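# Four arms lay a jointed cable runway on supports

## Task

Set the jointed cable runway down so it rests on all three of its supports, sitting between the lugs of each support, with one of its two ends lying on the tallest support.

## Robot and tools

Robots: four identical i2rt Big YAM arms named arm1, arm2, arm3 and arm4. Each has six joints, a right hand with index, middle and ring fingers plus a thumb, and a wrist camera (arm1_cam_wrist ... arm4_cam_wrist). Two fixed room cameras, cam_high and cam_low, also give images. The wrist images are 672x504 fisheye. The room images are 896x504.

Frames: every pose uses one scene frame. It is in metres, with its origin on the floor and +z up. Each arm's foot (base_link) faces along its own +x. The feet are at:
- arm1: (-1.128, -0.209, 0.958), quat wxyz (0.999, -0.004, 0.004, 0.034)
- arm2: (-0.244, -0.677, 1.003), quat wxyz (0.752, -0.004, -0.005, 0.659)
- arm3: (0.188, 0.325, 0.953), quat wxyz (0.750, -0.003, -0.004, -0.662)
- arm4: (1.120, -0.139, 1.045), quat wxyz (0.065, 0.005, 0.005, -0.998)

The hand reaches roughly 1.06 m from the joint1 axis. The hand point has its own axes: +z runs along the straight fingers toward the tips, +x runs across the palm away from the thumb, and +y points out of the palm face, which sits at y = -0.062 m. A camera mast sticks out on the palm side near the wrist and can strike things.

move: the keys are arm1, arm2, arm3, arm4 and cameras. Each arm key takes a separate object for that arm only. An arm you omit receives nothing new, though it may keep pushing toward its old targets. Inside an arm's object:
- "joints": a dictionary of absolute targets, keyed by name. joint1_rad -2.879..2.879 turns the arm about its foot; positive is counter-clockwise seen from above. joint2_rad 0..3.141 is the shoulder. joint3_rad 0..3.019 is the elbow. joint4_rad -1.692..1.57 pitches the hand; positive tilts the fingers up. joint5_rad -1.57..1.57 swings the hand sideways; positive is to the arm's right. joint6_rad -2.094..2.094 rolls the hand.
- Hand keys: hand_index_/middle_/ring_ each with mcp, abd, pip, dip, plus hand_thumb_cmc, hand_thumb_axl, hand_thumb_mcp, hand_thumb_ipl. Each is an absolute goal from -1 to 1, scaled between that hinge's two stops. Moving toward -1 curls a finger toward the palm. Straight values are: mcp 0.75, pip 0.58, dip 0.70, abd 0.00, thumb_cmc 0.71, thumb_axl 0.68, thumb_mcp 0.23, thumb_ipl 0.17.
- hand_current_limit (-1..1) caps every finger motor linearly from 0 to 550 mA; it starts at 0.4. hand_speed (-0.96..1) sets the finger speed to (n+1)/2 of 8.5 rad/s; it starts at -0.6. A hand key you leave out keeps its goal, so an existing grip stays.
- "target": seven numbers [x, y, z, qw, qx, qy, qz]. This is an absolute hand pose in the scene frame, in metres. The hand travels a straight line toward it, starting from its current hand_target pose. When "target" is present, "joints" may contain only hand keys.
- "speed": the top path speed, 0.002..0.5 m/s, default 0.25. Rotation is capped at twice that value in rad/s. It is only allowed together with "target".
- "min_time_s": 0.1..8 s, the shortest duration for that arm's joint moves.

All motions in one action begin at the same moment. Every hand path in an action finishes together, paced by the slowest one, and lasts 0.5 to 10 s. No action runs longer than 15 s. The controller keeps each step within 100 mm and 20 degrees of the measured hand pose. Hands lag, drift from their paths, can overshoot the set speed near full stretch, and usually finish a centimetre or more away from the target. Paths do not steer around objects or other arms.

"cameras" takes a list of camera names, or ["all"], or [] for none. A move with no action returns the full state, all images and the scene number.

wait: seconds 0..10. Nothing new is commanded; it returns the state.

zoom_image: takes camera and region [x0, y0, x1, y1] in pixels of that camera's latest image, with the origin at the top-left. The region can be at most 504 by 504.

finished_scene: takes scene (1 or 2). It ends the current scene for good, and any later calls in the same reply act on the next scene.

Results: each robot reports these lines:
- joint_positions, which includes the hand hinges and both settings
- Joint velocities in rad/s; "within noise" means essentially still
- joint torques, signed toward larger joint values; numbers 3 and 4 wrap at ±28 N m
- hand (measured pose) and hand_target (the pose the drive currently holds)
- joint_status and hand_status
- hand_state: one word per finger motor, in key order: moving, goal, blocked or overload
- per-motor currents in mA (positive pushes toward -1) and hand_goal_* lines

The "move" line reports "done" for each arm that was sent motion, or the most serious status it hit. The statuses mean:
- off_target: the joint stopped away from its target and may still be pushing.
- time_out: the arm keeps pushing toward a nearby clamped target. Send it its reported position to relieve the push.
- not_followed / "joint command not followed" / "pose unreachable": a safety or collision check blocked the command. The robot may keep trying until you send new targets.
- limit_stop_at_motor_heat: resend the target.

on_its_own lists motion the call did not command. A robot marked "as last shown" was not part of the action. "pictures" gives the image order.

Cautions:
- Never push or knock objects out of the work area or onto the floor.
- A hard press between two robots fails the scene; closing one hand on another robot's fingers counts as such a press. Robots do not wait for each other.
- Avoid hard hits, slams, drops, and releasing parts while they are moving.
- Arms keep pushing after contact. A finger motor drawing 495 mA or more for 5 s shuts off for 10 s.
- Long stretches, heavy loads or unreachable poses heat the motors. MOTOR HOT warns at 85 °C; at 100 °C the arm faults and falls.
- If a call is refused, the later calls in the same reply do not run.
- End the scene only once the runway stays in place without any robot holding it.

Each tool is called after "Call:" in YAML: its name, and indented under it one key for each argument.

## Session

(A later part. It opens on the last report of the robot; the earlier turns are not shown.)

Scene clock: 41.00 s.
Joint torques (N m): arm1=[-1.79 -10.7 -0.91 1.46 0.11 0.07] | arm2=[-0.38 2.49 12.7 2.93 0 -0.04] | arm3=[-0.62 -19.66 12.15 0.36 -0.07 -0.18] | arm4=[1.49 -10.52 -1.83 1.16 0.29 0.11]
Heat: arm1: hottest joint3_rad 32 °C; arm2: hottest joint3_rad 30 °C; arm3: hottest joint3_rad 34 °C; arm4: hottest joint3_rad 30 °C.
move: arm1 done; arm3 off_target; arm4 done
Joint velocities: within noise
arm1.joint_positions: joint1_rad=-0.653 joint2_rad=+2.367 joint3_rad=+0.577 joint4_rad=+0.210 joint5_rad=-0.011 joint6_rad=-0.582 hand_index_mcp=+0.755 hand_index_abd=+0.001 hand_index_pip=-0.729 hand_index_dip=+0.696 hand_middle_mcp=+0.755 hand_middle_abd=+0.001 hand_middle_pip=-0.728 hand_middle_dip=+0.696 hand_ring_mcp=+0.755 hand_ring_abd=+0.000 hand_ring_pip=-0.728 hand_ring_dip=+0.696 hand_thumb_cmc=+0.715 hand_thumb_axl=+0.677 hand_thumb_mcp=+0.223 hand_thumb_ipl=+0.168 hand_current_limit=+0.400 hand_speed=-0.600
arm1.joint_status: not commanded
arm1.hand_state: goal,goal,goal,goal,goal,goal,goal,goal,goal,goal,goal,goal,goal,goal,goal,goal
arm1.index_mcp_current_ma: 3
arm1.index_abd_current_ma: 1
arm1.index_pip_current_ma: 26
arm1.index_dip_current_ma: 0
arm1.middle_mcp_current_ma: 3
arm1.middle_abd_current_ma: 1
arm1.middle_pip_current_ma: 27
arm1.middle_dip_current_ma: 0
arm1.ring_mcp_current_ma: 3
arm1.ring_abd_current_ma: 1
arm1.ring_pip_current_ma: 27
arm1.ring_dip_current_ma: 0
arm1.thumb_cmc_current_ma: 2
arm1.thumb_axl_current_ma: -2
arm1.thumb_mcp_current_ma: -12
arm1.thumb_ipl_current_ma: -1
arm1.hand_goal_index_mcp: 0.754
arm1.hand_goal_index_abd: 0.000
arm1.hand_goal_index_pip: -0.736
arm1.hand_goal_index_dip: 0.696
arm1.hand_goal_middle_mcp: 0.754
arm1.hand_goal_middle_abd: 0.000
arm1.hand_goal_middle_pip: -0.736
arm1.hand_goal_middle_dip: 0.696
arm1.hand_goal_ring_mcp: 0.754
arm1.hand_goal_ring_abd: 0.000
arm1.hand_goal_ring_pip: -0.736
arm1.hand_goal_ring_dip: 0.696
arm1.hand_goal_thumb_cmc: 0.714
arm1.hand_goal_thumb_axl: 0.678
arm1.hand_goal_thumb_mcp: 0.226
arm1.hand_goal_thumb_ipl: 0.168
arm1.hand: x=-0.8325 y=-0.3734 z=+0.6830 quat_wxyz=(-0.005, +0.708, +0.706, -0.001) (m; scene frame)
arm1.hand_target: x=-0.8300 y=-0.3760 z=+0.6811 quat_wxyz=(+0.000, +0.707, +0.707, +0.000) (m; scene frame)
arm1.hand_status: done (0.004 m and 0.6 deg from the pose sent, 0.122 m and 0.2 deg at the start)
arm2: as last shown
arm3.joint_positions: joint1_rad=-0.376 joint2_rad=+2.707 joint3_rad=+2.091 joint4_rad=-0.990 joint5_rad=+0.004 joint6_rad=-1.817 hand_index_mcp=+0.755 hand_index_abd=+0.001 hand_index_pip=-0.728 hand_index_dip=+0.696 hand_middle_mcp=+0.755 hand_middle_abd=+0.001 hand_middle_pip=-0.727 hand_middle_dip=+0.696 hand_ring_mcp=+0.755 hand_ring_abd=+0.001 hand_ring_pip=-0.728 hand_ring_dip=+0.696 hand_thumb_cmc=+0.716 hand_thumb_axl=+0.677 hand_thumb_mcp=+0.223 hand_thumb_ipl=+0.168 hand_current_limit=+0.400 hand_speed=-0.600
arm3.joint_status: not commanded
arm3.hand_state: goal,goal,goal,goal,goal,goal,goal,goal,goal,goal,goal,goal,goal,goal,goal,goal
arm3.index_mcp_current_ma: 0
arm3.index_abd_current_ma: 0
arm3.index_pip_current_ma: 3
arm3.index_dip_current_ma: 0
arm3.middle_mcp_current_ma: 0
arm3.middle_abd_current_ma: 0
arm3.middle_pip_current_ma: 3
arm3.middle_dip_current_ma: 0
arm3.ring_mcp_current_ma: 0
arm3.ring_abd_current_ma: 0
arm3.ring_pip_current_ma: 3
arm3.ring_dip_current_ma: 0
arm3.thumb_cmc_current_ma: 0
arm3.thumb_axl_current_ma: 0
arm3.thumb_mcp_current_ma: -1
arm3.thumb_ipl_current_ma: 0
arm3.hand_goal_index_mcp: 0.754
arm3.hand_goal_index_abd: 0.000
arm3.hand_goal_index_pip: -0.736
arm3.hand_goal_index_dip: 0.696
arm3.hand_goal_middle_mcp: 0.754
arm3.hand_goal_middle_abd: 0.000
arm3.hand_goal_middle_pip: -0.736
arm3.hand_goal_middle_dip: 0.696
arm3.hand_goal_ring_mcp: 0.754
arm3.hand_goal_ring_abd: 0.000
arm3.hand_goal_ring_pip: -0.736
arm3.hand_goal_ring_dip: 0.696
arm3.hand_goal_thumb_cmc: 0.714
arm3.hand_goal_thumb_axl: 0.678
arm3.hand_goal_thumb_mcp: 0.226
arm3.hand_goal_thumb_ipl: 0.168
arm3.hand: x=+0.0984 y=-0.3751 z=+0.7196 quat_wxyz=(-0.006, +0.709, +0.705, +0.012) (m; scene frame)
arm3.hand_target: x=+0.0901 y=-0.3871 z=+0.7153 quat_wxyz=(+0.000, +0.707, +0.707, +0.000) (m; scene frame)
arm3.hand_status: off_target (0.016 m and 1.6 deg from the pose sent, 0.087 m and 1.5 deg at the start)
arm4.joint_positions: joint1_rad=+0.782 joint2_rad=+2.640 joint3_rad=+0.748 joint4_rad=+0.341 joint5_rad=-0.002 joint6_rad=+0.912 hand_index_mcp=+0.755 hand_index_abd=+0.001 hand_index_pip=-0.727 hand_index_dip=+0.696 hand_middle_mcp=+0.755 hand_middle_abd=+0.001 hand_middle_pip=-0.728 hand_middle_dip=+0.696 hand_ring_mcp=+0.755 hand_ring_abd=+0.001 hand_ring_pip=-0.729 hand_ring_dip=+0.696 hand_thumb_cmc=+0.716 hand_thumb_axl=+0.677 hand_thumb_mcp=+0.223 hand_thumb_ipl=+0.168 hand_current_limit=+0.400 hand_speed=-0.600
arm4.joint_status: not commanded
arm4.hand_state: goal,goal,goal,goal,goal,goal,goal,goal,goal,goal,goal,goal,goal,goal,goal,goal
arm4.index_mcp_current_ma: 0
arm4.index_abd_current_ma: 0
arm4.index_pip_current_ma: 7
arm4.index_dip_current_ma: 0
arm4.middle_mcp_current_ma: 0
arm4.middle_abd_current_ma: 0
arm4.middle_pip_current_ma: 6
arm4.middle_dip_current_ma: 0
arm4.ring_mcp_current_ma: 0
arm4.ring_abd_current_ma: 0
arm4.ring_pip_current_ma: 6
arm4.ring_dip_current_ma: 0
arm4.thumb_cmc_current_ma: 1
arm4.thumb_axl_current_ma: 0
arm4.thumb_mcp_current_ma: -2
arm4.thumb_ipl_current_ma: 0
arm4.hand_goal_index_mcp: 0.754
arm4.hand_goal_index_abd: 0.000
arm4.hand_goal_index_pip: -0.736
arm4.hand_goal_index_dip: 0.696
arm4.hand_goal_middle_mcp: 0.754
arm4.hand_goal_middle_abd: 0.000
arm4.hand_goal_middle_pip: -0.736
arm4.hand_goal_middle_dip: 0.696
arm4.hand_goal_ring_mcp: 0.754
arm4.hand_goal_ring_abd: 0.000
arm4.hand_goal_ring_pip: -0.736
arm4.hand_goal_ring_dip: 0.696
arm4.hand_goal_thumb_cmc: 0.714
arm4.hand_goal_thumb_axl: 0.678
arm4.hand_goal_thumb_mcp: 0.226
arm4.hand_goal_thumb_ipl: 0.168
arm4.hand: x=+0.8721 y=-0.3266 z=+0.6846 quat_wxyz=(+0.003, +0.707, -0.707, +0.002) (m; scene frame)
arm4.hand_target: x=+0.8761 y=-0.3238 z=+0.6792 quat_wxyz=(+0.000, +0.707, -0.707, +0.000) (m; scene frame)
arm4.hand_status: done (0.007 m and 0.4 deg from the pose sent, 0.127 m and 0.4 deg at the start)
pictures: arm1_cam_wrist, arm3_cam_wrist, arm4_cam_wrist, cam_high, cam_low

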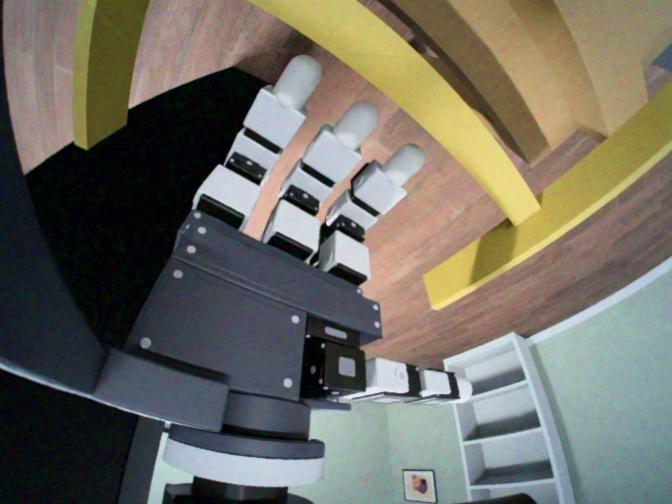

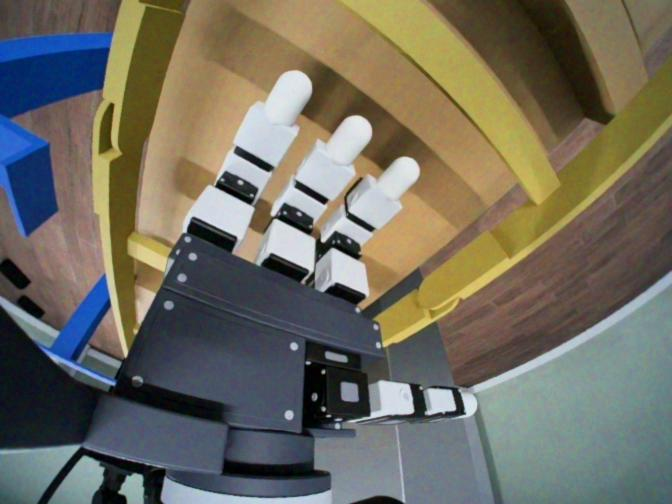

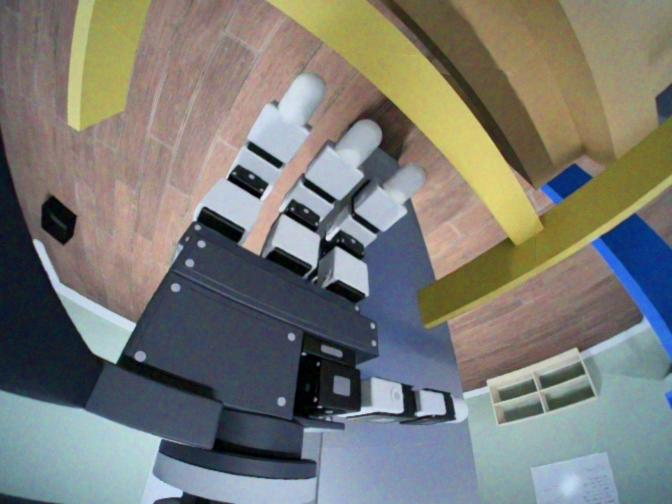

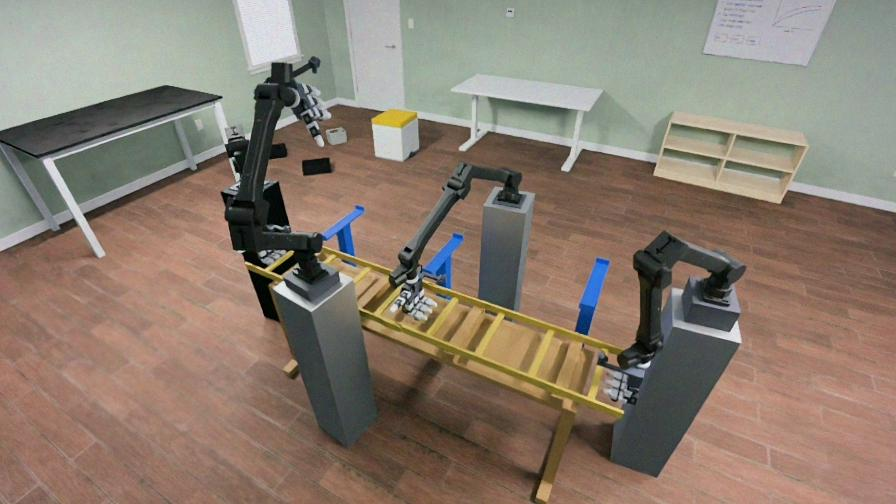

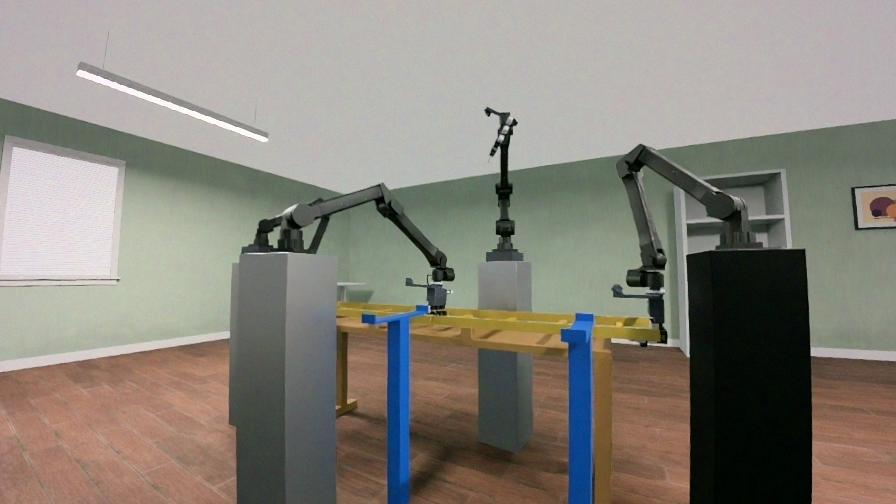

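Call:
move:
  arm1: {"target": [-0.7405, -0.3785, 0.681, 0, 0.7071, 0.7071, 0], "speed": 0.06}
  arm3: {"target": [0.088, -0.386, 0.686, 0, 0.7071, 0.7071, 0], "speed": 0.06}
  arm4: {"target": [0.792, -0.322, 0.679, 0, 0.7071, -0.7071, 0], "speed": 0.06}
  cameras: ["arm1_cam_wrist", "arm3_cam_wrist", "arm4_cam_wrist", "cam_high", "cam_low"]

Call:
zoom_image:
  camera: "cam_low"
  region: [560, 270, 690, 380]

Call:
zoom_image:
  camera: "cam_low"
  region: [390, 270, 490, 360]

Scene clock: 43.90 s.
Joint torques (N m): arm1=[-1.03 -14.97 0.49 0.31 0.13 0.28] | arm2=[-0.32 2.26 12.7 2.93 0 -0.04] | arm3=[-0.67 -19.19 11.99 0.5 -0.06 -0.18] | arm4=[0.5 -14.27 -0.95 0.51 0.14 -0.07]
Heat: arm1: hottest joint3_rad 32 °C; arm2: hottest joint3_rad 30 °C; arm3: hottest joint3_rad 34 °C; arm4: hottest joint3_rad 30 °C.
move: arm1 done; arm3 off_target; arm4 done
Joint velocities: within noise
arm1.joint_positions: joint1_rad=-0.522 joint2_rad=+2.361 joint3_rad=+0.771 joint4_rad=+0.010 joint5_rad=-0.011 joint6_rad=-0.458 hand_index_mcp=+0.755 hand_index_abd=+0.001 hand_index_pip=-0.729 hand_index_dip=+0.696 hand_middle_mcp=+0.755 hand_middle_abd=+0.001 hand_middle_pip=-0.728 hand_middle_dip=+0.696 hand_ring_mcp=+0.755 hand_ring_abd=+0.000 hand_ring_pip=-0.728 hand_ring_dip=+0.696 hand_thumb_cmc=+0.715 hand_thumb_axl=+0.677 hand_thumb_mcp=+0.223 hand_thumb_ipl=+0.168 hand_current_limit=+0.400 hand_speed=-0.600
arm1.joint_status: not commanded
arm1.hand_state: goal,goal,goal,goal,goal,goal,goal,goal,goal,goal,goal,goal,goal,goal,goal,goal
arm1.index_mcp_current_ma: 3
arm1.index_abd_current_ma: 1
arm1.index_pip_current_ma: 26
arm1.index_dip_current_ma: 0
arm1.middle_mcp_current_ma: 3
arm1.middle_abd_current_ma: 1
arm1.middle_pip_current_ma: 27
arm1.middle_dip_current_ma: 0
arm1.ring_mcp_current_ma: 3
arm1.ring_abd_current_ma: 1
arm1.ring_pip_current_ma: 27
arm1.ring_dip_current_ma: 0
arm1.thumb_cmc_current_ma: 2
arm1.thumb_axl_current_ma: -2
arm1.thumb_mcp_current_ma: -12
arm1.thumb_ipl_current_ma: -1
arm1.hand_goal_index_mcp: 0.754
arm1.hand_goal_index_abd: 0.000
arm1.hand_goal_index_pip: -0.736
arm1.hand_goal_index_dip: 0.696
arm1.hand_goal_middle_mcp: 0.754
arm1.hand_goal_middle_abd: 0.000
arm1.hand_goal_middle_pip: -0.736
arm1.hand_goal_middle_dip: 0.696
arm1.hand_goal_ring_mcp: 0.754
arm1.hand_goal_ring_abd: 0.000
arm1.hand_goal_ring_pip: -0.736
arm1.hand_goal_ring_dip: 0.696
arm1.hand_goal_thumb_cmc: 0.714
arm1.hand_goal_thumb_axl: 0.678
arm1.hand_goal_thumb_mcp: 0.226
arm1.hand_goal_thumb_ipl: 0.168
arm1.hand: x=-0.7487 y=-0.3766 z=+0.6752 quat_wxyz=(-0.005, +0.705, +0.709, -0.002) (m; scene frame)
arm1.hand_target: x=-0.7406 y=-0.3784 z=+0.6809 quat_wxyz=(+0.000, +0.707, +0.707, +0.000) (m; scene frame)
arm1.hand_status: done (0.010 m and 0.7 deg from the pose sent, 0.092 m and 0.7 deg at the start)
arm2: as last shown
arm3.joint_positions: joint1_rad=-0.380 joint2_rad=+2.754 joint3_rad=+2.119 joint4_rad=-0.965 joint5_rad=+0.004 joint6_rad=-1.822 hand_index_mcp=+0.754 hand_index_abd=+0.001 hand_index_pip=-0.734 hand_index_dip=+0.696 hand_middle_mcp=+0.755 hand_middle_abd=+0.001 hand_middle_pip=-0.727 hand_middle_dip=+0.696 hand_ring_mcp=+0.755 hand_ring_abd=+0.001 hand_ring_pip=-0.728 hand_ring_dip=+0.696 hand_thumb_cmc=+0.716 hand_thumb_axl=+0.677 hand_thumb_mcp=+0.223 hand_thumb_ipl=+0.168 hand_current_limit=+0.400 hand_speed=-0.600
arm3.joint_status: not commanded
arm3.hand_state: goal,goal,goal,goal,goal,goal,goal,goal,goal,goal,goal,goal,goal,goal,goal,goal
arm3.index_mcp_current_ma: 0
arm3.index_abd_current_ma: 0
arm3.index_pip_current_ma: 0
arm3.index_dip_current_ma: 0
arm3.middle_mcp_current_ma: 0
arm3.middle_abd_current_ma: 0
arm3.middle_pip_current_ma: 3
arm3.middle_dip_current_ma: 0
arm3.ring_mcp_current_ma: 0
arm3.ring_abd_current_ma: 0
arm3.ring_pip_current_ma: 3
arm3.ring_dip_current_ma: 0
arm3.thumb_cmc_current_ma: 0
arm3.thumb_axl_current_ma: 0
arm3.thumb_mcp_current_ma: -1
arm3.thumb_ipl_current_ma: 0
arm3.hand_goal_index_mcp: 0.754
arm3.hand_goal_index_abd: 0.000
arm3.hand_goal_index_pip: -0.736
arm3.hand_goal_index_dip: 0.696
arm3.hand_goal_middle_mcp: 0.754
arm3.hand_goal_middle_abd: 0.000
arm3.hand_goal_middle_pip: -0.736
arm3.hand_goal_middle_dip: 0.696
arm3.hand_goal_ring_mcp: 0.754
arm3.hand_goal_ring_abd: 0.000
arm3.hand_goal_ring_pip: -0.736
arm3.hand_goal_ring_dip: 0.696
arm3.hand_goal_thumb_cmc: 0.714
arm3.hand_goal_thumb_axl: 0.678
arm3.hand_goal_thumb_mcp: 0.226
arm3.hand_goal_thumb_ipl: 0.168
arm3.hand: x=+0.0958 y=-0.3760 z=+0.6961 quat_wxyz=(-0.005, +0.709, +0.705, +0.009) (m; scene frame)
arm3.hand_target: x=+0.0882 y=-0.3852 z=+0.6865 quat_wxyz=(+0.000, +0.707, +0.707, -0.001) (m; scene frame)
arm3.hand_status: off_target (0.016 m and 1.2 deg from the pose sent, 0.037 m and 1.5 deg at the start)
arm4.joint_positions: joint1_rad=+0.581 joint2_rad=+2.625 joint3_rad=+0.871 joint4_rad=+0.188 joint5_rad=-0.002 joint6_rad=+0.715 hand_index_mcp=+0.755 hand_index_abd=+0.001 hand_index_pip=-0.727 hand_index_dip=+0.696 hand_middle_mcp=+0.755 hand_middle_abd=+0.001 hand_middle_pip=-0.728 hand_middle_dip=+0.696 hand_ring_mcp=+0.755 hand_ring_abd=+0.001 hand_ring_pip=-0.729 hand_ring_dip=+0.696 hand_thumb_cmc=+0.716 hand_thumb_axl=+0.677 hand_thumb_mcp=+0.223 hand_thumb_ipl=+0.168 hand_current_limit=+0.400 hand_speed=-0.600
arm4.joint_status: not commanded
arm4.hand_state: goal,goal,goal,goal,goal,goal,goal,goal,goal,goal,goal,goal,goal,goal,goal,goal
arm4.index_mcp_current_ma: 0
arm4.index_abd_current_ma: 0
arm4.index_pip_current_ma: 7
arm4.index_dip_current_ma: 0
arm4.middle_mcp_current_ma: 0
arm4.middle_abd_current_ma: 0
arm4.middle_pip_current_ma: 6
arm4.middle_dip_current_ma: 0
arm4.ring_mcp_current_ma: 0
arm4.ring_abd_current_ma: 0
arm4.ring_pip_current_ma: 6
arm4.ring_dip_current_ma: 0
arm4.thumb_cmc_current_ma: 1
arm4.thumb_axl_current_ma: 0
arm4.thumb_mcp_current_ma: -2
arm4.thumb_ipl_current_ma: 0
arm4.hand_goal_index_mcp: 0.754
arm4.hand_goal_index_abd: 0.000
arm4.hand_goal_index_pip: -0.736
arm4.hand_goal_index_dip: 0.696
arm4.hand_goal_middle_mcp: 0.754
arm4.hand_goal_middle_abd: 0.000
arm4.hand_goal_middle_pip: -0.736
arm4.hand_goal_middle_dip: 0.696
arm4.hand_goal_ring_mcp: 0.754
arm4.hand_goal_ring_abd: 0.000
arm4.hand_goal_ring_pip: -0.736
arm4.hand_goal_ring_dip: 0.696
arm4.hand_goal_thumb_cmc: 0.714
arm4.hand_goal_thumb_axl: 0.678
arm4.hand_goal_thumb_mcp: 0.226
arm4.hand_goal_thumb_ipl: 0.168
arm4.hand: x=+0.7981 y=-0.3187 z=+0.6759 quat_wxyz=(-0.004, +0.706, -0.708, +0.000) (m; scene frame)
arm4.hand_target: x=+0.7920 y=-0.3219 z=+0.6790 quat_wxyz=(+0.000, +0.707, -0.707, +0.000) (m; scene frame)
arm4.hand_status: done (0.008 m and 0.5 deg from the pose sent, 0.080 m and 0.4 deg at the start)
pictures: arm1_cam_wrist, arm3_cam_wrist, arm4_cam_wrist, cam_high, cam_low

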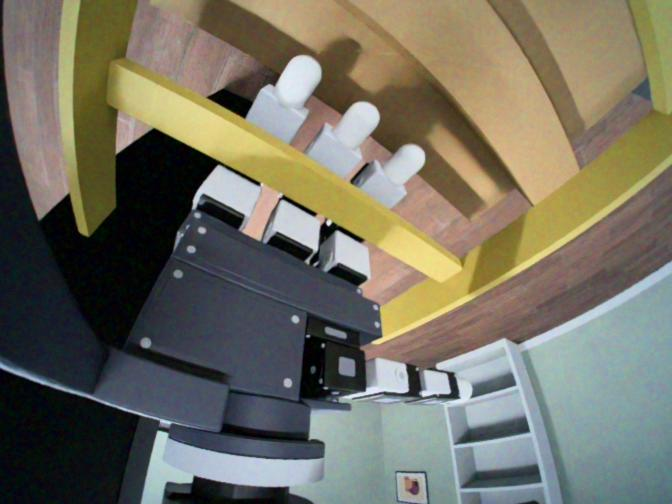

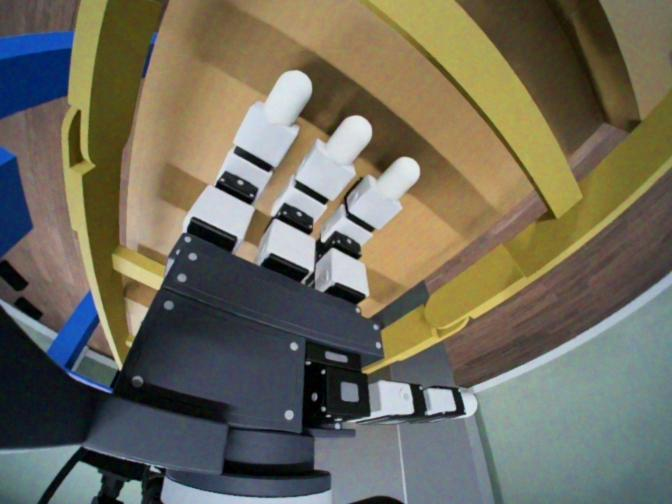

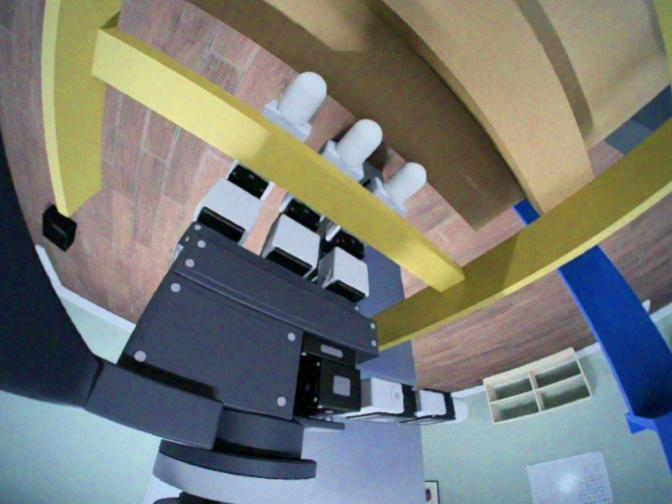

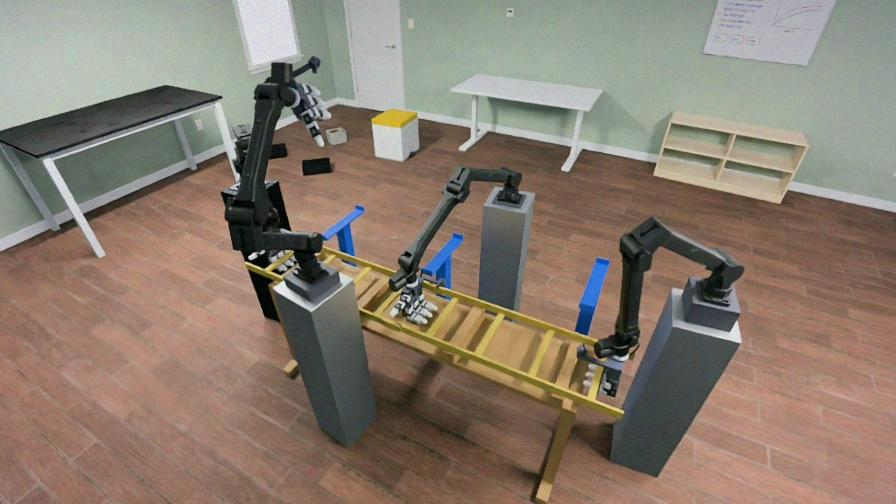

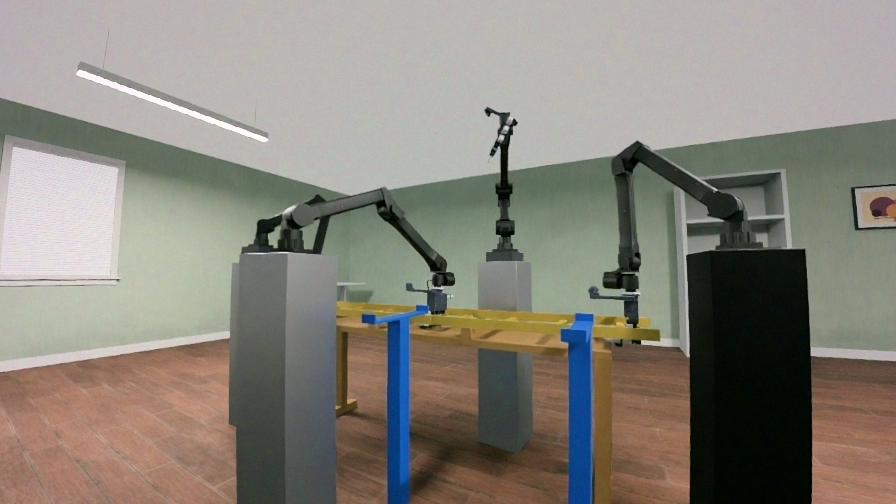

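Scaled by 3.877 from the camera's 896x504 image, which has a finer 1280x720 frame.

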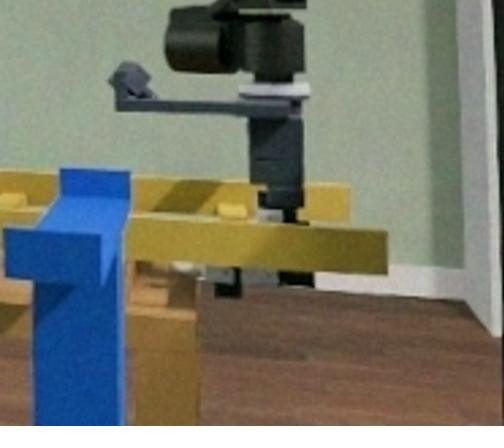

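Scaled by 5.040 from the camera's 896x504 image, which has a finer 1280x720 frame.

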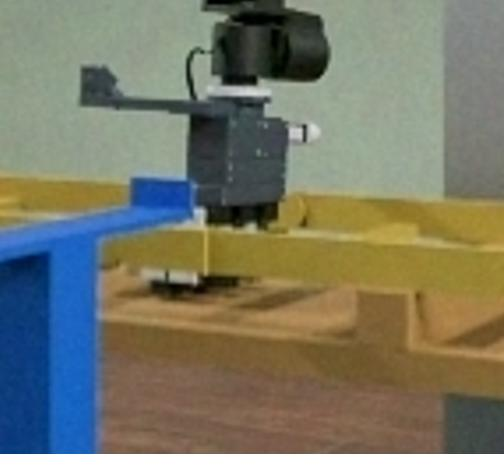

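Call:
move:
  arm3: {"target": [0.130, -0.386, 0.692, 0, 0.7071, 0.7071, 0], "speed": 0.06}
  cameras: ["arm3_cam_wrist", "cam_low"]

Call:
zoom_image:
  camera: "cam_low"
  region: [390, 270, 490, 360]

Scene clock: 45.53 s.
Joint torques (N m): arm1=[-1.03 -14.92 0.47 0.31 0.13 0.26] | arm2=[-0.44 2.37 12.75 2.93 0 -0.04] | arm3=[-0.09 -21.54 7.01 0.57 -0.09 0.07] | arm4=[0.44 -14.33 -0.96 0.47 0.15 -0.06]
Heat: arm1: hottest joint3_rad 32 °C; arm2: hottest joint3_rad 30 °C; arm3: hottest joint3_rad 34 °C; arm4: hottest joint3_rad 30 °C.
move: arm3 done
Joint velocities: within noise
arm1, arm2, arm4: as last shown
arm1.hand: x=-0.7488 y=-0.3766 z=+0.6752 quat_wxyz=(-0.005, +0.706, +0.709, -0.002) (m; scene frame)
arm1.hand_target: x=-0.7407 y=-0.3783 z=+0.6809 quat_wxyz=(+0.000, +0.707, +0.707, +0.000) (m; scene frame)
arm3.joint_positions: joint1_rad=-0.329 joint2_rad=+2.754 joint3_rad=+2.119 joint4_rad=-0.942 joint5_rad=+0.004 joint6_rad=-1.788 hand_index_mcp=+0.754 hand_index_abd=+0.001 hand_index_pip=-0.734 hand_index_dip=+0.696 hand_middle_mcp=+0.755 hand_middle_abd=+0.001 hand_middle_pip=-0.727 hand_middle_dip=+0.696 hand_ring_mcp=+0.755 hand_ring_abd=+0.001 hand_ring_pip=-0.728 hand_ring_dip=+0.696 hand_thumb_cmc=+0.716 hand_thumb_axl=+0.677 hand_thumb_mcp=+0.223 hand_thumb_ipl=+0.168 hand_current_limit=+0.400 hand_speed=-0.600
arm3.joint_status: not commanded
arm3.hand_state: goal,goal,goal,goal,goal,goal,goal,goal,goal,goal,goal,goal,goal,goal,goal,goal
arm3.index_mcp_current_ma: 0
arm3.index_abd_current_ma: 0
arm3.index_pip_current_ma: 0
arm3.index_dip_current_ma: 0
arm3.middle_mcp_current_ma: 0
arm3.middle_abd_current_ma: 0
arm3.middle_pip_current_ma: 3
arm3.middle_dip_current_ma: 0
arm3.ring_mcp_current_ma: 0
arm3.ring_abd_current_ma: 0
arm3.ring_pip_current_ma: 3
arm3.ring_dip_current_ma: 0
arm3.thumb_cmc_current_ma: 0
arm3.thumb_axl_current_ma: 0
arm3.thumb_mcp_current_ma: -1
arm3.thumb_ipl_current_ma: 0
arm3.hand_goal_index_mcp: 0.754
arm3.hand_goal_index_abd: 0.000
arm3.hand_goal_index_pip: -0.736
arm3.hand_goal_index_dip: 0.696
arm3.hand_goal_middle_mcp: 0.754
arm3.hand_goal_middle_abd: 0.000
arm3.hand_goal_middle_pip: -0.736
arm3.hand_goal_middle_dip: 0.696
arm3.hand_goal_ring_mcp: 0.754
arm3.hand_goal_ring_abd: 0.000
arm3.hand_goal_ring_pip: -0.736
arm3.hand_goal_ring_dip: 0.696
arm3.hand_goal_thumb_cmc: 0.714
arm3.hand_goal_thumb_axl: 0.678
arm3.hand_goal_thumb_mcp: 0.226
arm3.hand_goal_thumb_ipl: 0.168
arm3.hand: x=+0.1295 y=-0.3883 z=+0.6962 quat_wxyz=(+0.001, +0.703, +0.712, -0.001) (m; scene frame)
arm3.hand_target: x=+0.1301 y=-0.3860 z=+0.6921 quat_wxyz=(+0.000, +0.707, +0.707, +0.000) (m; scene frame)
arm3.hand_status: done (0.005 m and 0.7 deg from the pose sent, 0.036 m and 1.2 deg at the start)
arm4.joint_positions: joint1_rad=+0.581 joint2_rad=+2.625 joint3_rad=+0.871 joint4_rad=+0.188 joint5_rad=-0.002 joint6_rad=+0.714 hand_index_mcp=+0.755 hand_index_abd=+0.001 hand_index_pip=-0.727 hand_index_dip=+0.696 hand_middle_mcp=+0.755 hand_middle_abd=+0.001 hand_middle_pip=-0.728 hand_middle_dip=+0.696 hand_ring_mcp=+0.755 hand_ring_abd=+0.001 hand_ring_pip=-0.729 hand_ring_dip=+0.696 hand_thumb_cmc=+0.716 hand_thumb_axl=+0.677 hand_thumb_mcp=+0.223 hand_thumb_ipl=+0.168 hand_current_limit=+0.400 hand_speed=-0.600
pictures: arm3_cam_wrist, cam_low

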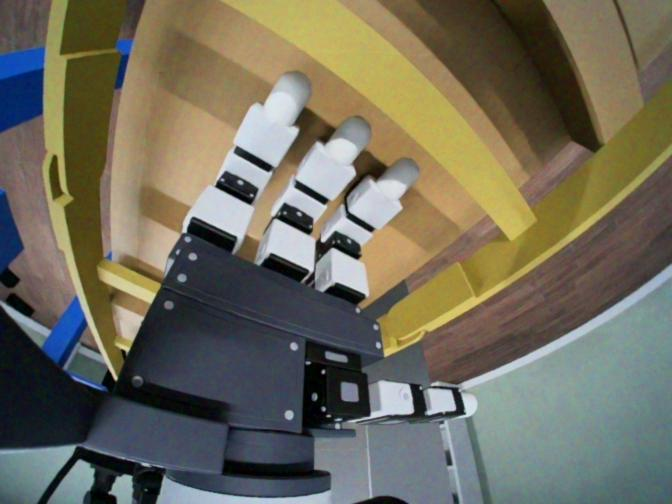

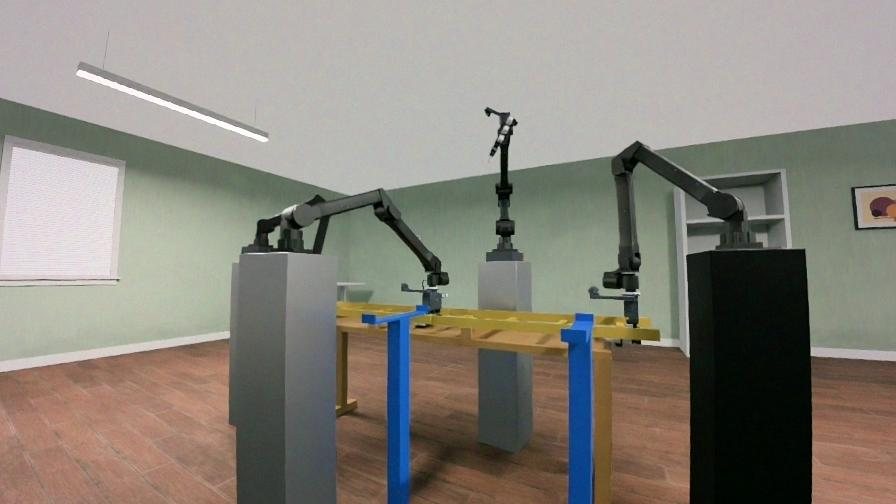

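Scaled by 5.040 from the camera's 896x504 image, which has a finer 1280x720 frame.

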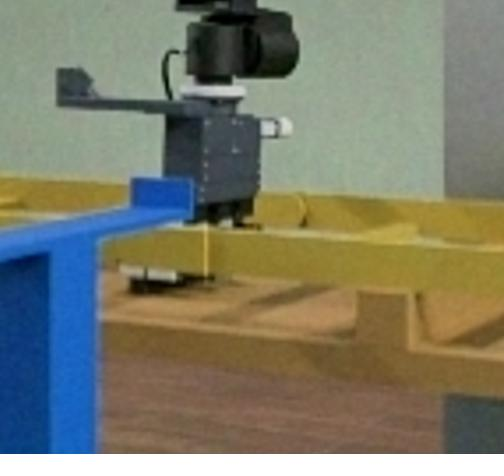

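Call:
move:
  arm3: {"target": [0.196, -0.376, 0.692, 0, 0.7071, 0.7071, 0], "speed": 0.06}
  cameras: ["arm3_cam_wrist", "cam_low"]

Call:
zoom_image:
  camera: "cam_low"
  region: [390, 270, 490, 360]

Scene clock: 48.57 s.
Joint torques (N m): arm1=[-1.08 -14.97 0.47 0.32 0.13 0.27] | arm2=[-0.26 2.55 12.68 2.97 -0.01 -0.03] | arm3=[0.67 -21.77 6.06 0.53 -0.13 0.04] | arm4=[0.56 -14.27 -0.96 0.47 0.14 -0.06]
Heat: arm1: hottest joint4_rad 32 °C; arm2: hottest joint3_rad 30 °C; arm3: hottest joint3_rad 34 °C; arm4: hottest joint3_rad 30 °C.
move: arm3 done
Joint velocities: within noise
arm1, arm2, arm4: as last shown
arm3.joint_positions: joint1_rad=-0.243 joint2_rad=+2.708 joint3_rad=+2.009 joint4_rad=-0.876 joint5_rad=+0.004 joint6_rad=-1.695 hand_index_mcp=+0.753 hand_index_abd=+0.003 hand_index_pip=-0.738 hand_index_dip=+0.696 hand_middle_mcp=+0.755 hand_middle_abd=+0.001 hand_middle_pip=-0.727 hand_middle_dip=+0.696 hand_ring_mcp=+0.755 hand_ring_abd=+0.001 hand_ring_pip=-0.728 hand_ring_dip=+0.696 hand_thumb_cmc=+0.716 hand_thumb_axl=+0.677 hand_thumb_mcp=+0.223 hand_thumb_ipl=+0.168 hand_current_limit=+0.400 hand_speed=-0.600
arm3.joint_status: not commanded
arm3.hand_state: goal,goal,goal,goal,goal,goal,goal,goal,goal,goal,goal,goal,goal,goal,goal,goal
arm3.index_mcp_current_ma: 0
arm3.index_abd_current_ma: 0
arm3.index_pip_current_ma: 0
arm3.index_dip_current_ma: 0
arm3.middle_mcp_current_ma: 0
arm3.middle_abd_current_ma: 0
arm3.middle_pip_current_ma: 3
arm3.middle_dip_current_ma: 0
arm3.ring_mcp_current_ma: 0
arm3.ring_abd_current_ma: 0
arm3.ring_pip_current_ma: 3
arm3.ring_dip_current_ma: 0
arm3.thumb_cmc_current_ma: 0
arm3.thumb_axl_current_ma: 0
arm3.thumb_mcp_current_ma: -1
arm3.thumb_ipl_current_ma: 0
arm3.hand_goal_index_mcp: 0.754
arm3.hand_goal_index_abd: 0.000
arm3.hand_goal_index_pip: -0.736
arm3.hand_goal_index_dip: 0.696
arm3.hand_goal_middle_mcp: 0.754
arm3.hand_goal_middle_abd: 0.000
arm3.hand_goal_middle_pip: -0.736
arm3.hand_goal_middle_dip: 0.696
arm3.hand_goal_ring_mcp: 0.754
arm3.hand_goal_ring_abd: 0.000
arm3.hand_goal_ring_pip: -0.736
arm3.hand_goal_ring_dip: 0.696
arm3.hand_goal_thumb_cmc: 0.714
arm3.hand_goal_thumb_axl: 0.678
arm3.hand_goal_thumb_mcp: 0.226
arm3.hand_goal_thumb_ipl: 0.168
arm3.hand: x=+0.1911 y=-0.3805 z=+0.6943 quat_wxyz=(+0.002, +0.705, +0.709, -0.002) (m; scene frame)
arm3.hand_target: x=+0.1960 y=-0.3761 z=+0.6920 quat_wxyz=(+0.000, +0.707, +0.707, +0.000) (m; scene frame)
arm3.hand_status: done (0.007 m and 0.4 deg from the pose sent, 0.068 m and 0.7 deg at the start)
pictures: arm3_cam_wrist, cam_low

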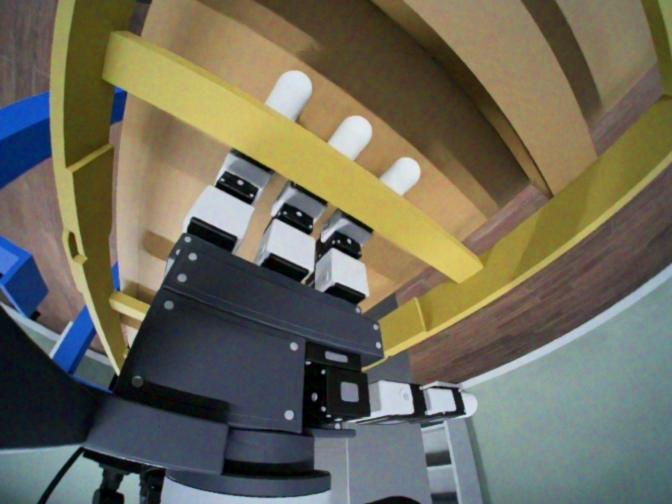

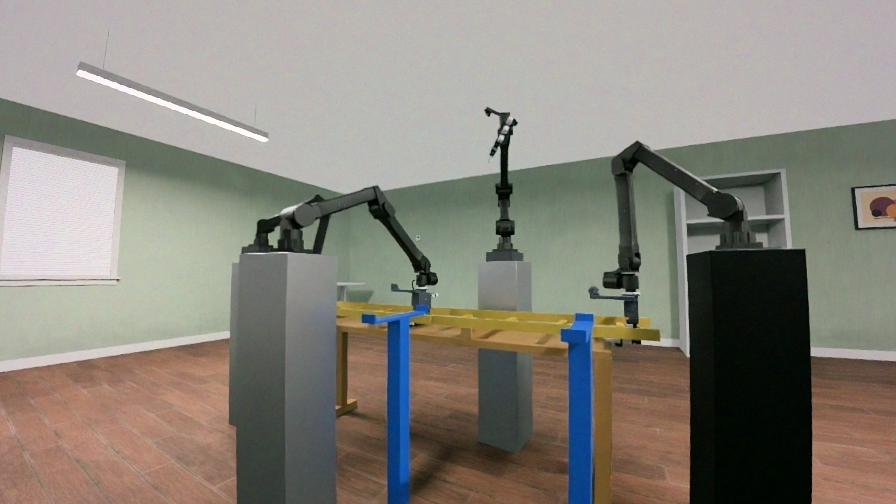

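Scaled by 5.040 from the camera's 896x504 image, which has a finer 1280x720 frame.

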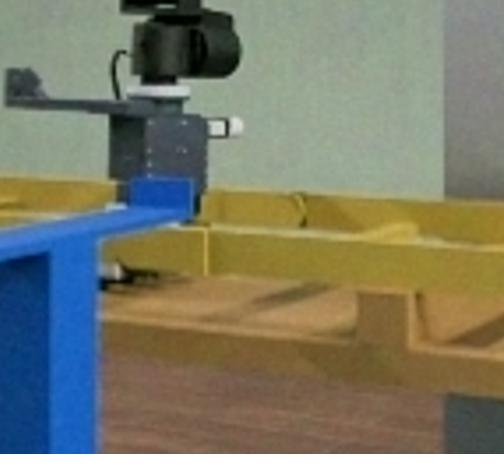

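Call:
move:
  arm1: {"target": [-0.731, -0.3785, 0.692, 0, 0.7071, 0.7071, 0], "speed": 0.05}
  arm3: {"target": [0.207, -0.372, 0.697, 0, 0.7071, 0.7071, 0], "speed": 0.05}
  arm4: {"target": [0.781, -0.325, 0.690, 0, 0.7071, -0.7071, 0], "speed": 0.05}
  cameras: ["arm1_cam_wrist", "arm3_cam_wrist", "arm4_cam_wrist", "cam_low"]

Scene clock: 50.87 s.
Joint torques (N m): arm1=[-0.97 -15.21 1.13 0.29 0.13 0.28] | arm2=[-0.5 2.32 12.75 2.95 -0.02 -0.04] | arm3=[0.62 -21.89 6.01 0.58 -0.11 0.06] | arm4=[0.44 -14.45 -0.75 0.51 0.13 -0.06]
Heat: arm1: hottest joint4_rad 32 °C; arm2: hottest joint3_rad 30 °C; arm3: hottest joint3_rad 34 °C; arm4: hottest joint3_rad 30 °C.
move: arm1 off_target; arm3 done; arm4 done
Joint velocities: within noise
arm1.joint_positions: joint1_rad=-0.512 joint2_rad=+2.329 joint3_rad=+0.774 joint4_rad=-0.033 joint5_rad=-0.011 joint6_rad=-0.447 hand_index_mcp=+0.755 hand_index_abd=+0.001 hand_index_pip=-0.729 hand_index_dip=+0.696 hand_middle_mcp=+0.755 hand_middle_abd=+0.001 hand_middle_pip=-0.728 hand_middle_dip=+0.696 hand_ring_mcp=+0.758 hand_ring_abd=+0.000 hand_ring_pip=-0.729 hand_ring_dip=+0.696 hand_thumb_cmc=+0.715 hand_thumb_axl=+0.677 hand_thumb_mcp=+0.223 hand_thumb_ipl=+0.168 hand_current_limit=+0.400 hand_speed=-0.600
arm1.joint_status: not commanded
arm1.hand_state: goal,goal,goal,goal,goal,goal,goal,goal,goal,goal,goal,goal,goal,goal,goal,goal
arm1.index_mcp_current_ma: 2
arm1.index_abd_current_ma: 1
arm1.index_pip_current_ma: 25
arm1.index_dip_current_ma: 0
arm1.middle_mcp_current_ma: 2
arm1.middle_abd_current_ma: 1
arm1.middle_pip_current_ma: 27
arm1.middle_dip_current_ma: 0
arm1.ring_mcp_current_ma: 13
arm1.ring_abd_current_ma: 1
arm1.ring_pip_current_ma: 26
arm1.ring_dip_current_ma: 0
arm1.thumb_cmc_current_ma: 2
arm1.thumb_axl_current_ma: -2
arm1.thumb_mcp_current_ma: -12
arm1.thumb_ipl_current_ma: -1
arm1.hand_goal_index_mcp: 0.754
arm1.hand_goal_index_abd: 0.000
arm1.hand_goal_index_pip: -0.736
arm1.hand_goal_index_dip: 0.696
arm1.hand_goal_middle_mcp: 0.754
arm1.hand_goal_middle_abd: 0.000
arm1.hand_goal_middle_pip: -0.736
arm1.hand_goal_middle_dip: 0.696
arm1.hand_goal_ring_mcp: 0.754
arm1.hand_goal_ring_abd: 0.000
arm1.hand_goal_ring_pip: -0.736
arm1.hand_goal_ring_dip: 0.696
arm1.hand_goal_thumb_cmc: 0.714
arm1.hand_goal_thumb_axl: 0.678
arm1.hand_goal_thumb_mcp: 0.226
arm1.hand_goal_thumb_ipl: 0.168
arm1.hand: x=-0.7438 y=-0.3753 z=+0.6843 quat_wxyz=(-0.010, +0.706, +0.708, -0.004) (m; scene frame)
arm1.hand_target: x=-0.7310 y=-0.3783 z=+0.6921 quat_wxyz=(+0.000, +0.707, +0.707, +0.000) (m; scene frame)
arm1.hand_status: off_target (0.015 m and 1.2 deg from the pose sent, 0.024 m and 0.7 deg at the start)
arm2: as last shown
arm3.joint_positions: joint1_rad=-0.228 joint2_rad=+2.692 joint3_rad=+1.974 joint4_rad=-0.865 joint5_rad=+0.004 joint6_rad=-1.680 hand_index_mcp=+0.753 hand_index_abd=+0.003 hand_index_pip=-0.738 hand_index_dip=+0.696 hand_middle_mcp=+0.755 hand_middle_abd=+0.001 hand_middle_pip=-0.727 hand_middle_dip=+0.696 hand_ring_mcp=+0.755 hand_ring_abd=+0.001 hand_ring_pip=-0.728 hand_ring_dip=+0.696 hand_thumb_cmc=+0.716 hand_thumb_axl=+0.677 hand_thumb_mcp=+0.223 hand_thumb_ipl=+0.168 hand_current_limit=+0.400 hand_speed=-0.600
arm3.joint_status: not commanded
arm3.hand_state: goal,goal,goal,goal,goal,goal,goal,goal,goal,goal,goal,goal,goal,goal,goal,goal
arm3.index_mcp_current_ma: 0
arm3.index_abd_current_ma: 0
arm3.index_pip_current_ma: 0
arm3.index_dip_current_ma: 0
arm3.middle_mcp_current_ma: 0
arm3.middle_abd_current_ma: 0
arm3.middle_pip_current_ma: 3
arm3.middle_dip_current_ma: 0
arm3.ring_mcp_current_ma: 0
arm3.ring_abd_current_ma: 0
arm3.ring_pip_current_ma: 3
arm3.ring_dip_current_ma: 0
arm3.thumb_cmc_current_ma: 0
arm3.thumb_axl_current_ma: 0
arm3.thumb_mcp_current_ma: -1
arm3.thumb_ipl_current_ma: 0
arm3.hand_goal_index_mcp: 0.754
arm3.hand_goal_index_abd: 0.000
arm3.hand_goal_index_pip: -0.736
arm3.hand_goal_index_dip: 0.696
arm3.hand_goal_middle_mcp: 0.754
arm3.hand_goal_middle_abd: 0.000
arm3.hand_goal_middle_pip: -0.736
arm3.hand_goal_middle_dip: 0.696
arm3.hand_goal_ring_mcp: 0.754
arm3.hand_goal_ring_abd: 0.000
arm3.hand_goal_ring_pip: -0.736
arm3.hand_goal_ring_dip: 0.696
arm3.hand_goal_thumb_cmc: 0.714
arm3.hand_goal_thumb_axl: 0.678
arm3.hand_goal_thumb_mcp: 0.226
arm3.hand_goal_thumb_ipl: 0.168
arm3.hand: x=+0.2024 y=-0.3730 z=+0.6944 quat_wxyz=(-0.001, +0.705, +0.709, +0.001) (m; scene frame)
arm3.hand_target: x=+0.2070 y=-0.3719 z=+0.6968 quat_wxyz=(+0.000, +0.707, +0.707, +0.000) (m; scene frame)
arm3.hand_status: done (0.005 m and 0.3 deg from the pose sent, 0.018 m and 0.4 deg at the start)
arm4.joint_positions: joint1_rad=+0.568 joint2_rad=+2.587 joint3_rad=+0.875 joint4_rad=+0.147 joint5_rad=-0.002 joint6_rad=+0.700 hand_index_mcp=+0.755 hand_index_abd=+0.001 hand_index_pip=-0.727 hand_index_dip=+0.696 hand_middle_mcp=+0.755 hand_middle_abd=+0.001 hand_middle_pip=-0.728 hand_middle_dip=+0.696 hand_ring_mcp=+0.755 hand_ring_abd=+0.001 hand_ring_pip=-0.729 hand_ring_dip=+0.696 hand_thumb_cmc=+0.716 hand_thumb_axl=+0.677 hand_thumb_mcp=+0.223 hand_thumb_ipl=+0.168 hand_current_limit=+0.400 hand_speed=-0.600
arm4.joint_status: not commanded
arm4.hand_state: goal,goal,goal,goal,goal,goal,goal,goal,goal,goal,goal,goal,goal,goal,goal,goal
arm4.index_mcp_current_ma: 0
arm4.index_abd_current_ma: 0
arm4.index_pip_current_ma: 7
arm4.index_dip_current_ma: 0
arm4.middle_mcp_current_ma: 0
arm4.middle_abd_current_ma: 0
arm4.middle_pip_current_ma: 6
arm4.middle_dip_current_ma: 0
arm4.ring_mcp_current_ma: 0
arm4.ring_abd_current_ma: 0
arm4.ring_pip_current_ma: 6
arm4.ring_dip_current_ma: 0
arm4.thumb_cmc_current_ma: 1
arm4.thumb_axl_current_ma: 0
arm4.thumb_mcp_current_ma: -2
arm4.thumb_ipl_current_ma: 0
arm4.hand_goal_index_mcp: 0.754
arm4.hand_goal_index_abd: 0.000
arm4.hand_goal_index_pip: -0.736
arm4.hand_goal_index_dip: 0.696
arm4.hand_goal_middle_mcp: 0.754
arm4.hand_goal_middle_abd: 0.000
arm4.hand_goal_middle_pip: -0.736
arm4.hand_goal_middle_dip: 0.696
arm4.hand_goal_ring_mcp: 0.754
arm4.hand_goal_ring_abd: 0.000
arm4.hand_goal_ring_pip: -0.736
arm4.hand_goal_ring_dip: 0.696
arm4.hand_goal_thumb_cmc: 0.714
arm4.hand_goal_thumb_axl: 0.678
arm4.hand_goal_thumb_mcp: 0.226
arm4.hand_goal_thumb_ipl: 0.168
arm4.hand: x=+0.7869 y=-0.3229 z=+0.6868 quat_wxyz=(-0.003, +0.707, -0.708, +0.000) (m; scene frame)
arm4.hand_target: x=+0.7809 y=-0.3251 z=+0.6901 quat_wxyz=(+0.000, +0.707, -0.707, +0.000) (m; scene frame)
arm4.hand_status: done (0.007 m and 0.4 deg from the pose sent, 0.023 m and 0.5 deg at the start)
pictures: arm1_cam_wrist, arm3_cam_wrist, arm4_cam_wrist, cam_low

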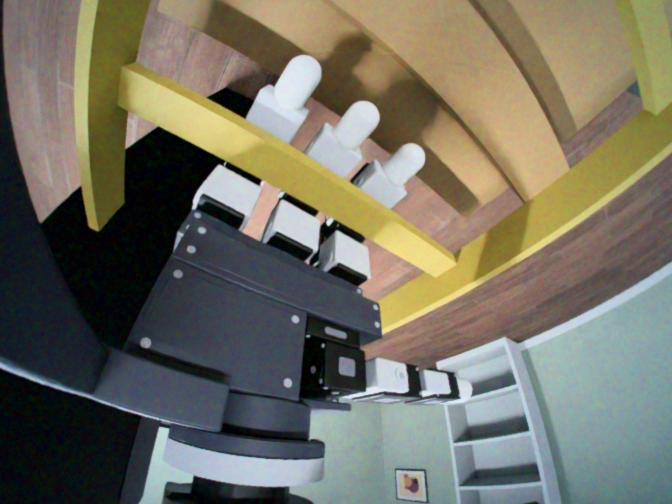

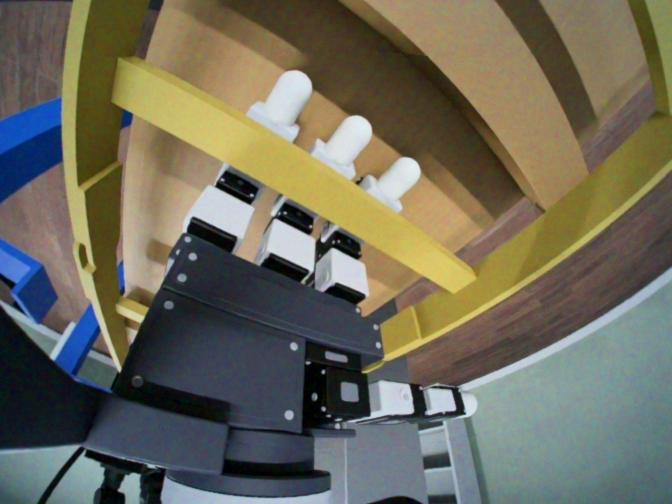

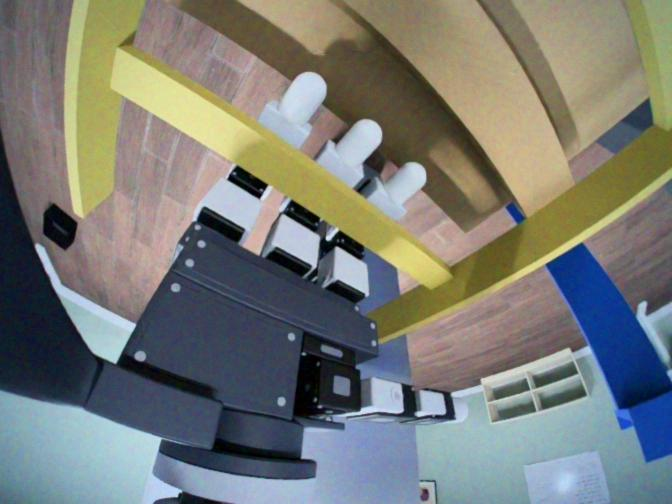

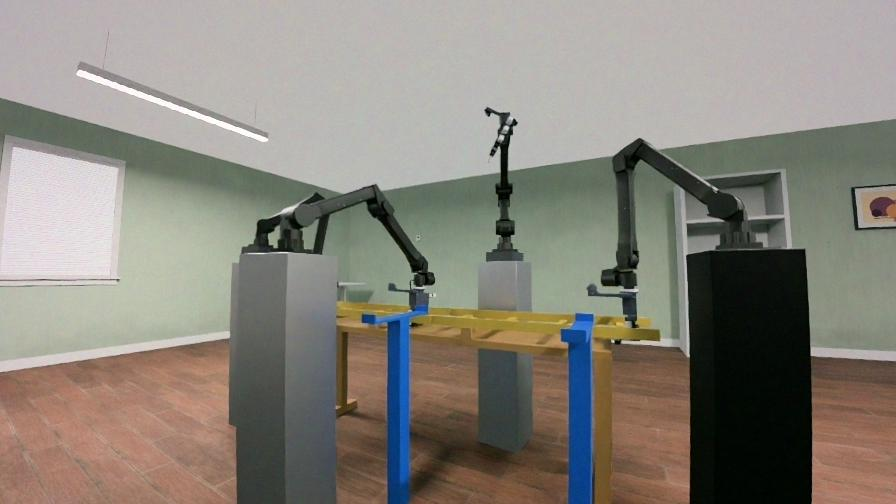

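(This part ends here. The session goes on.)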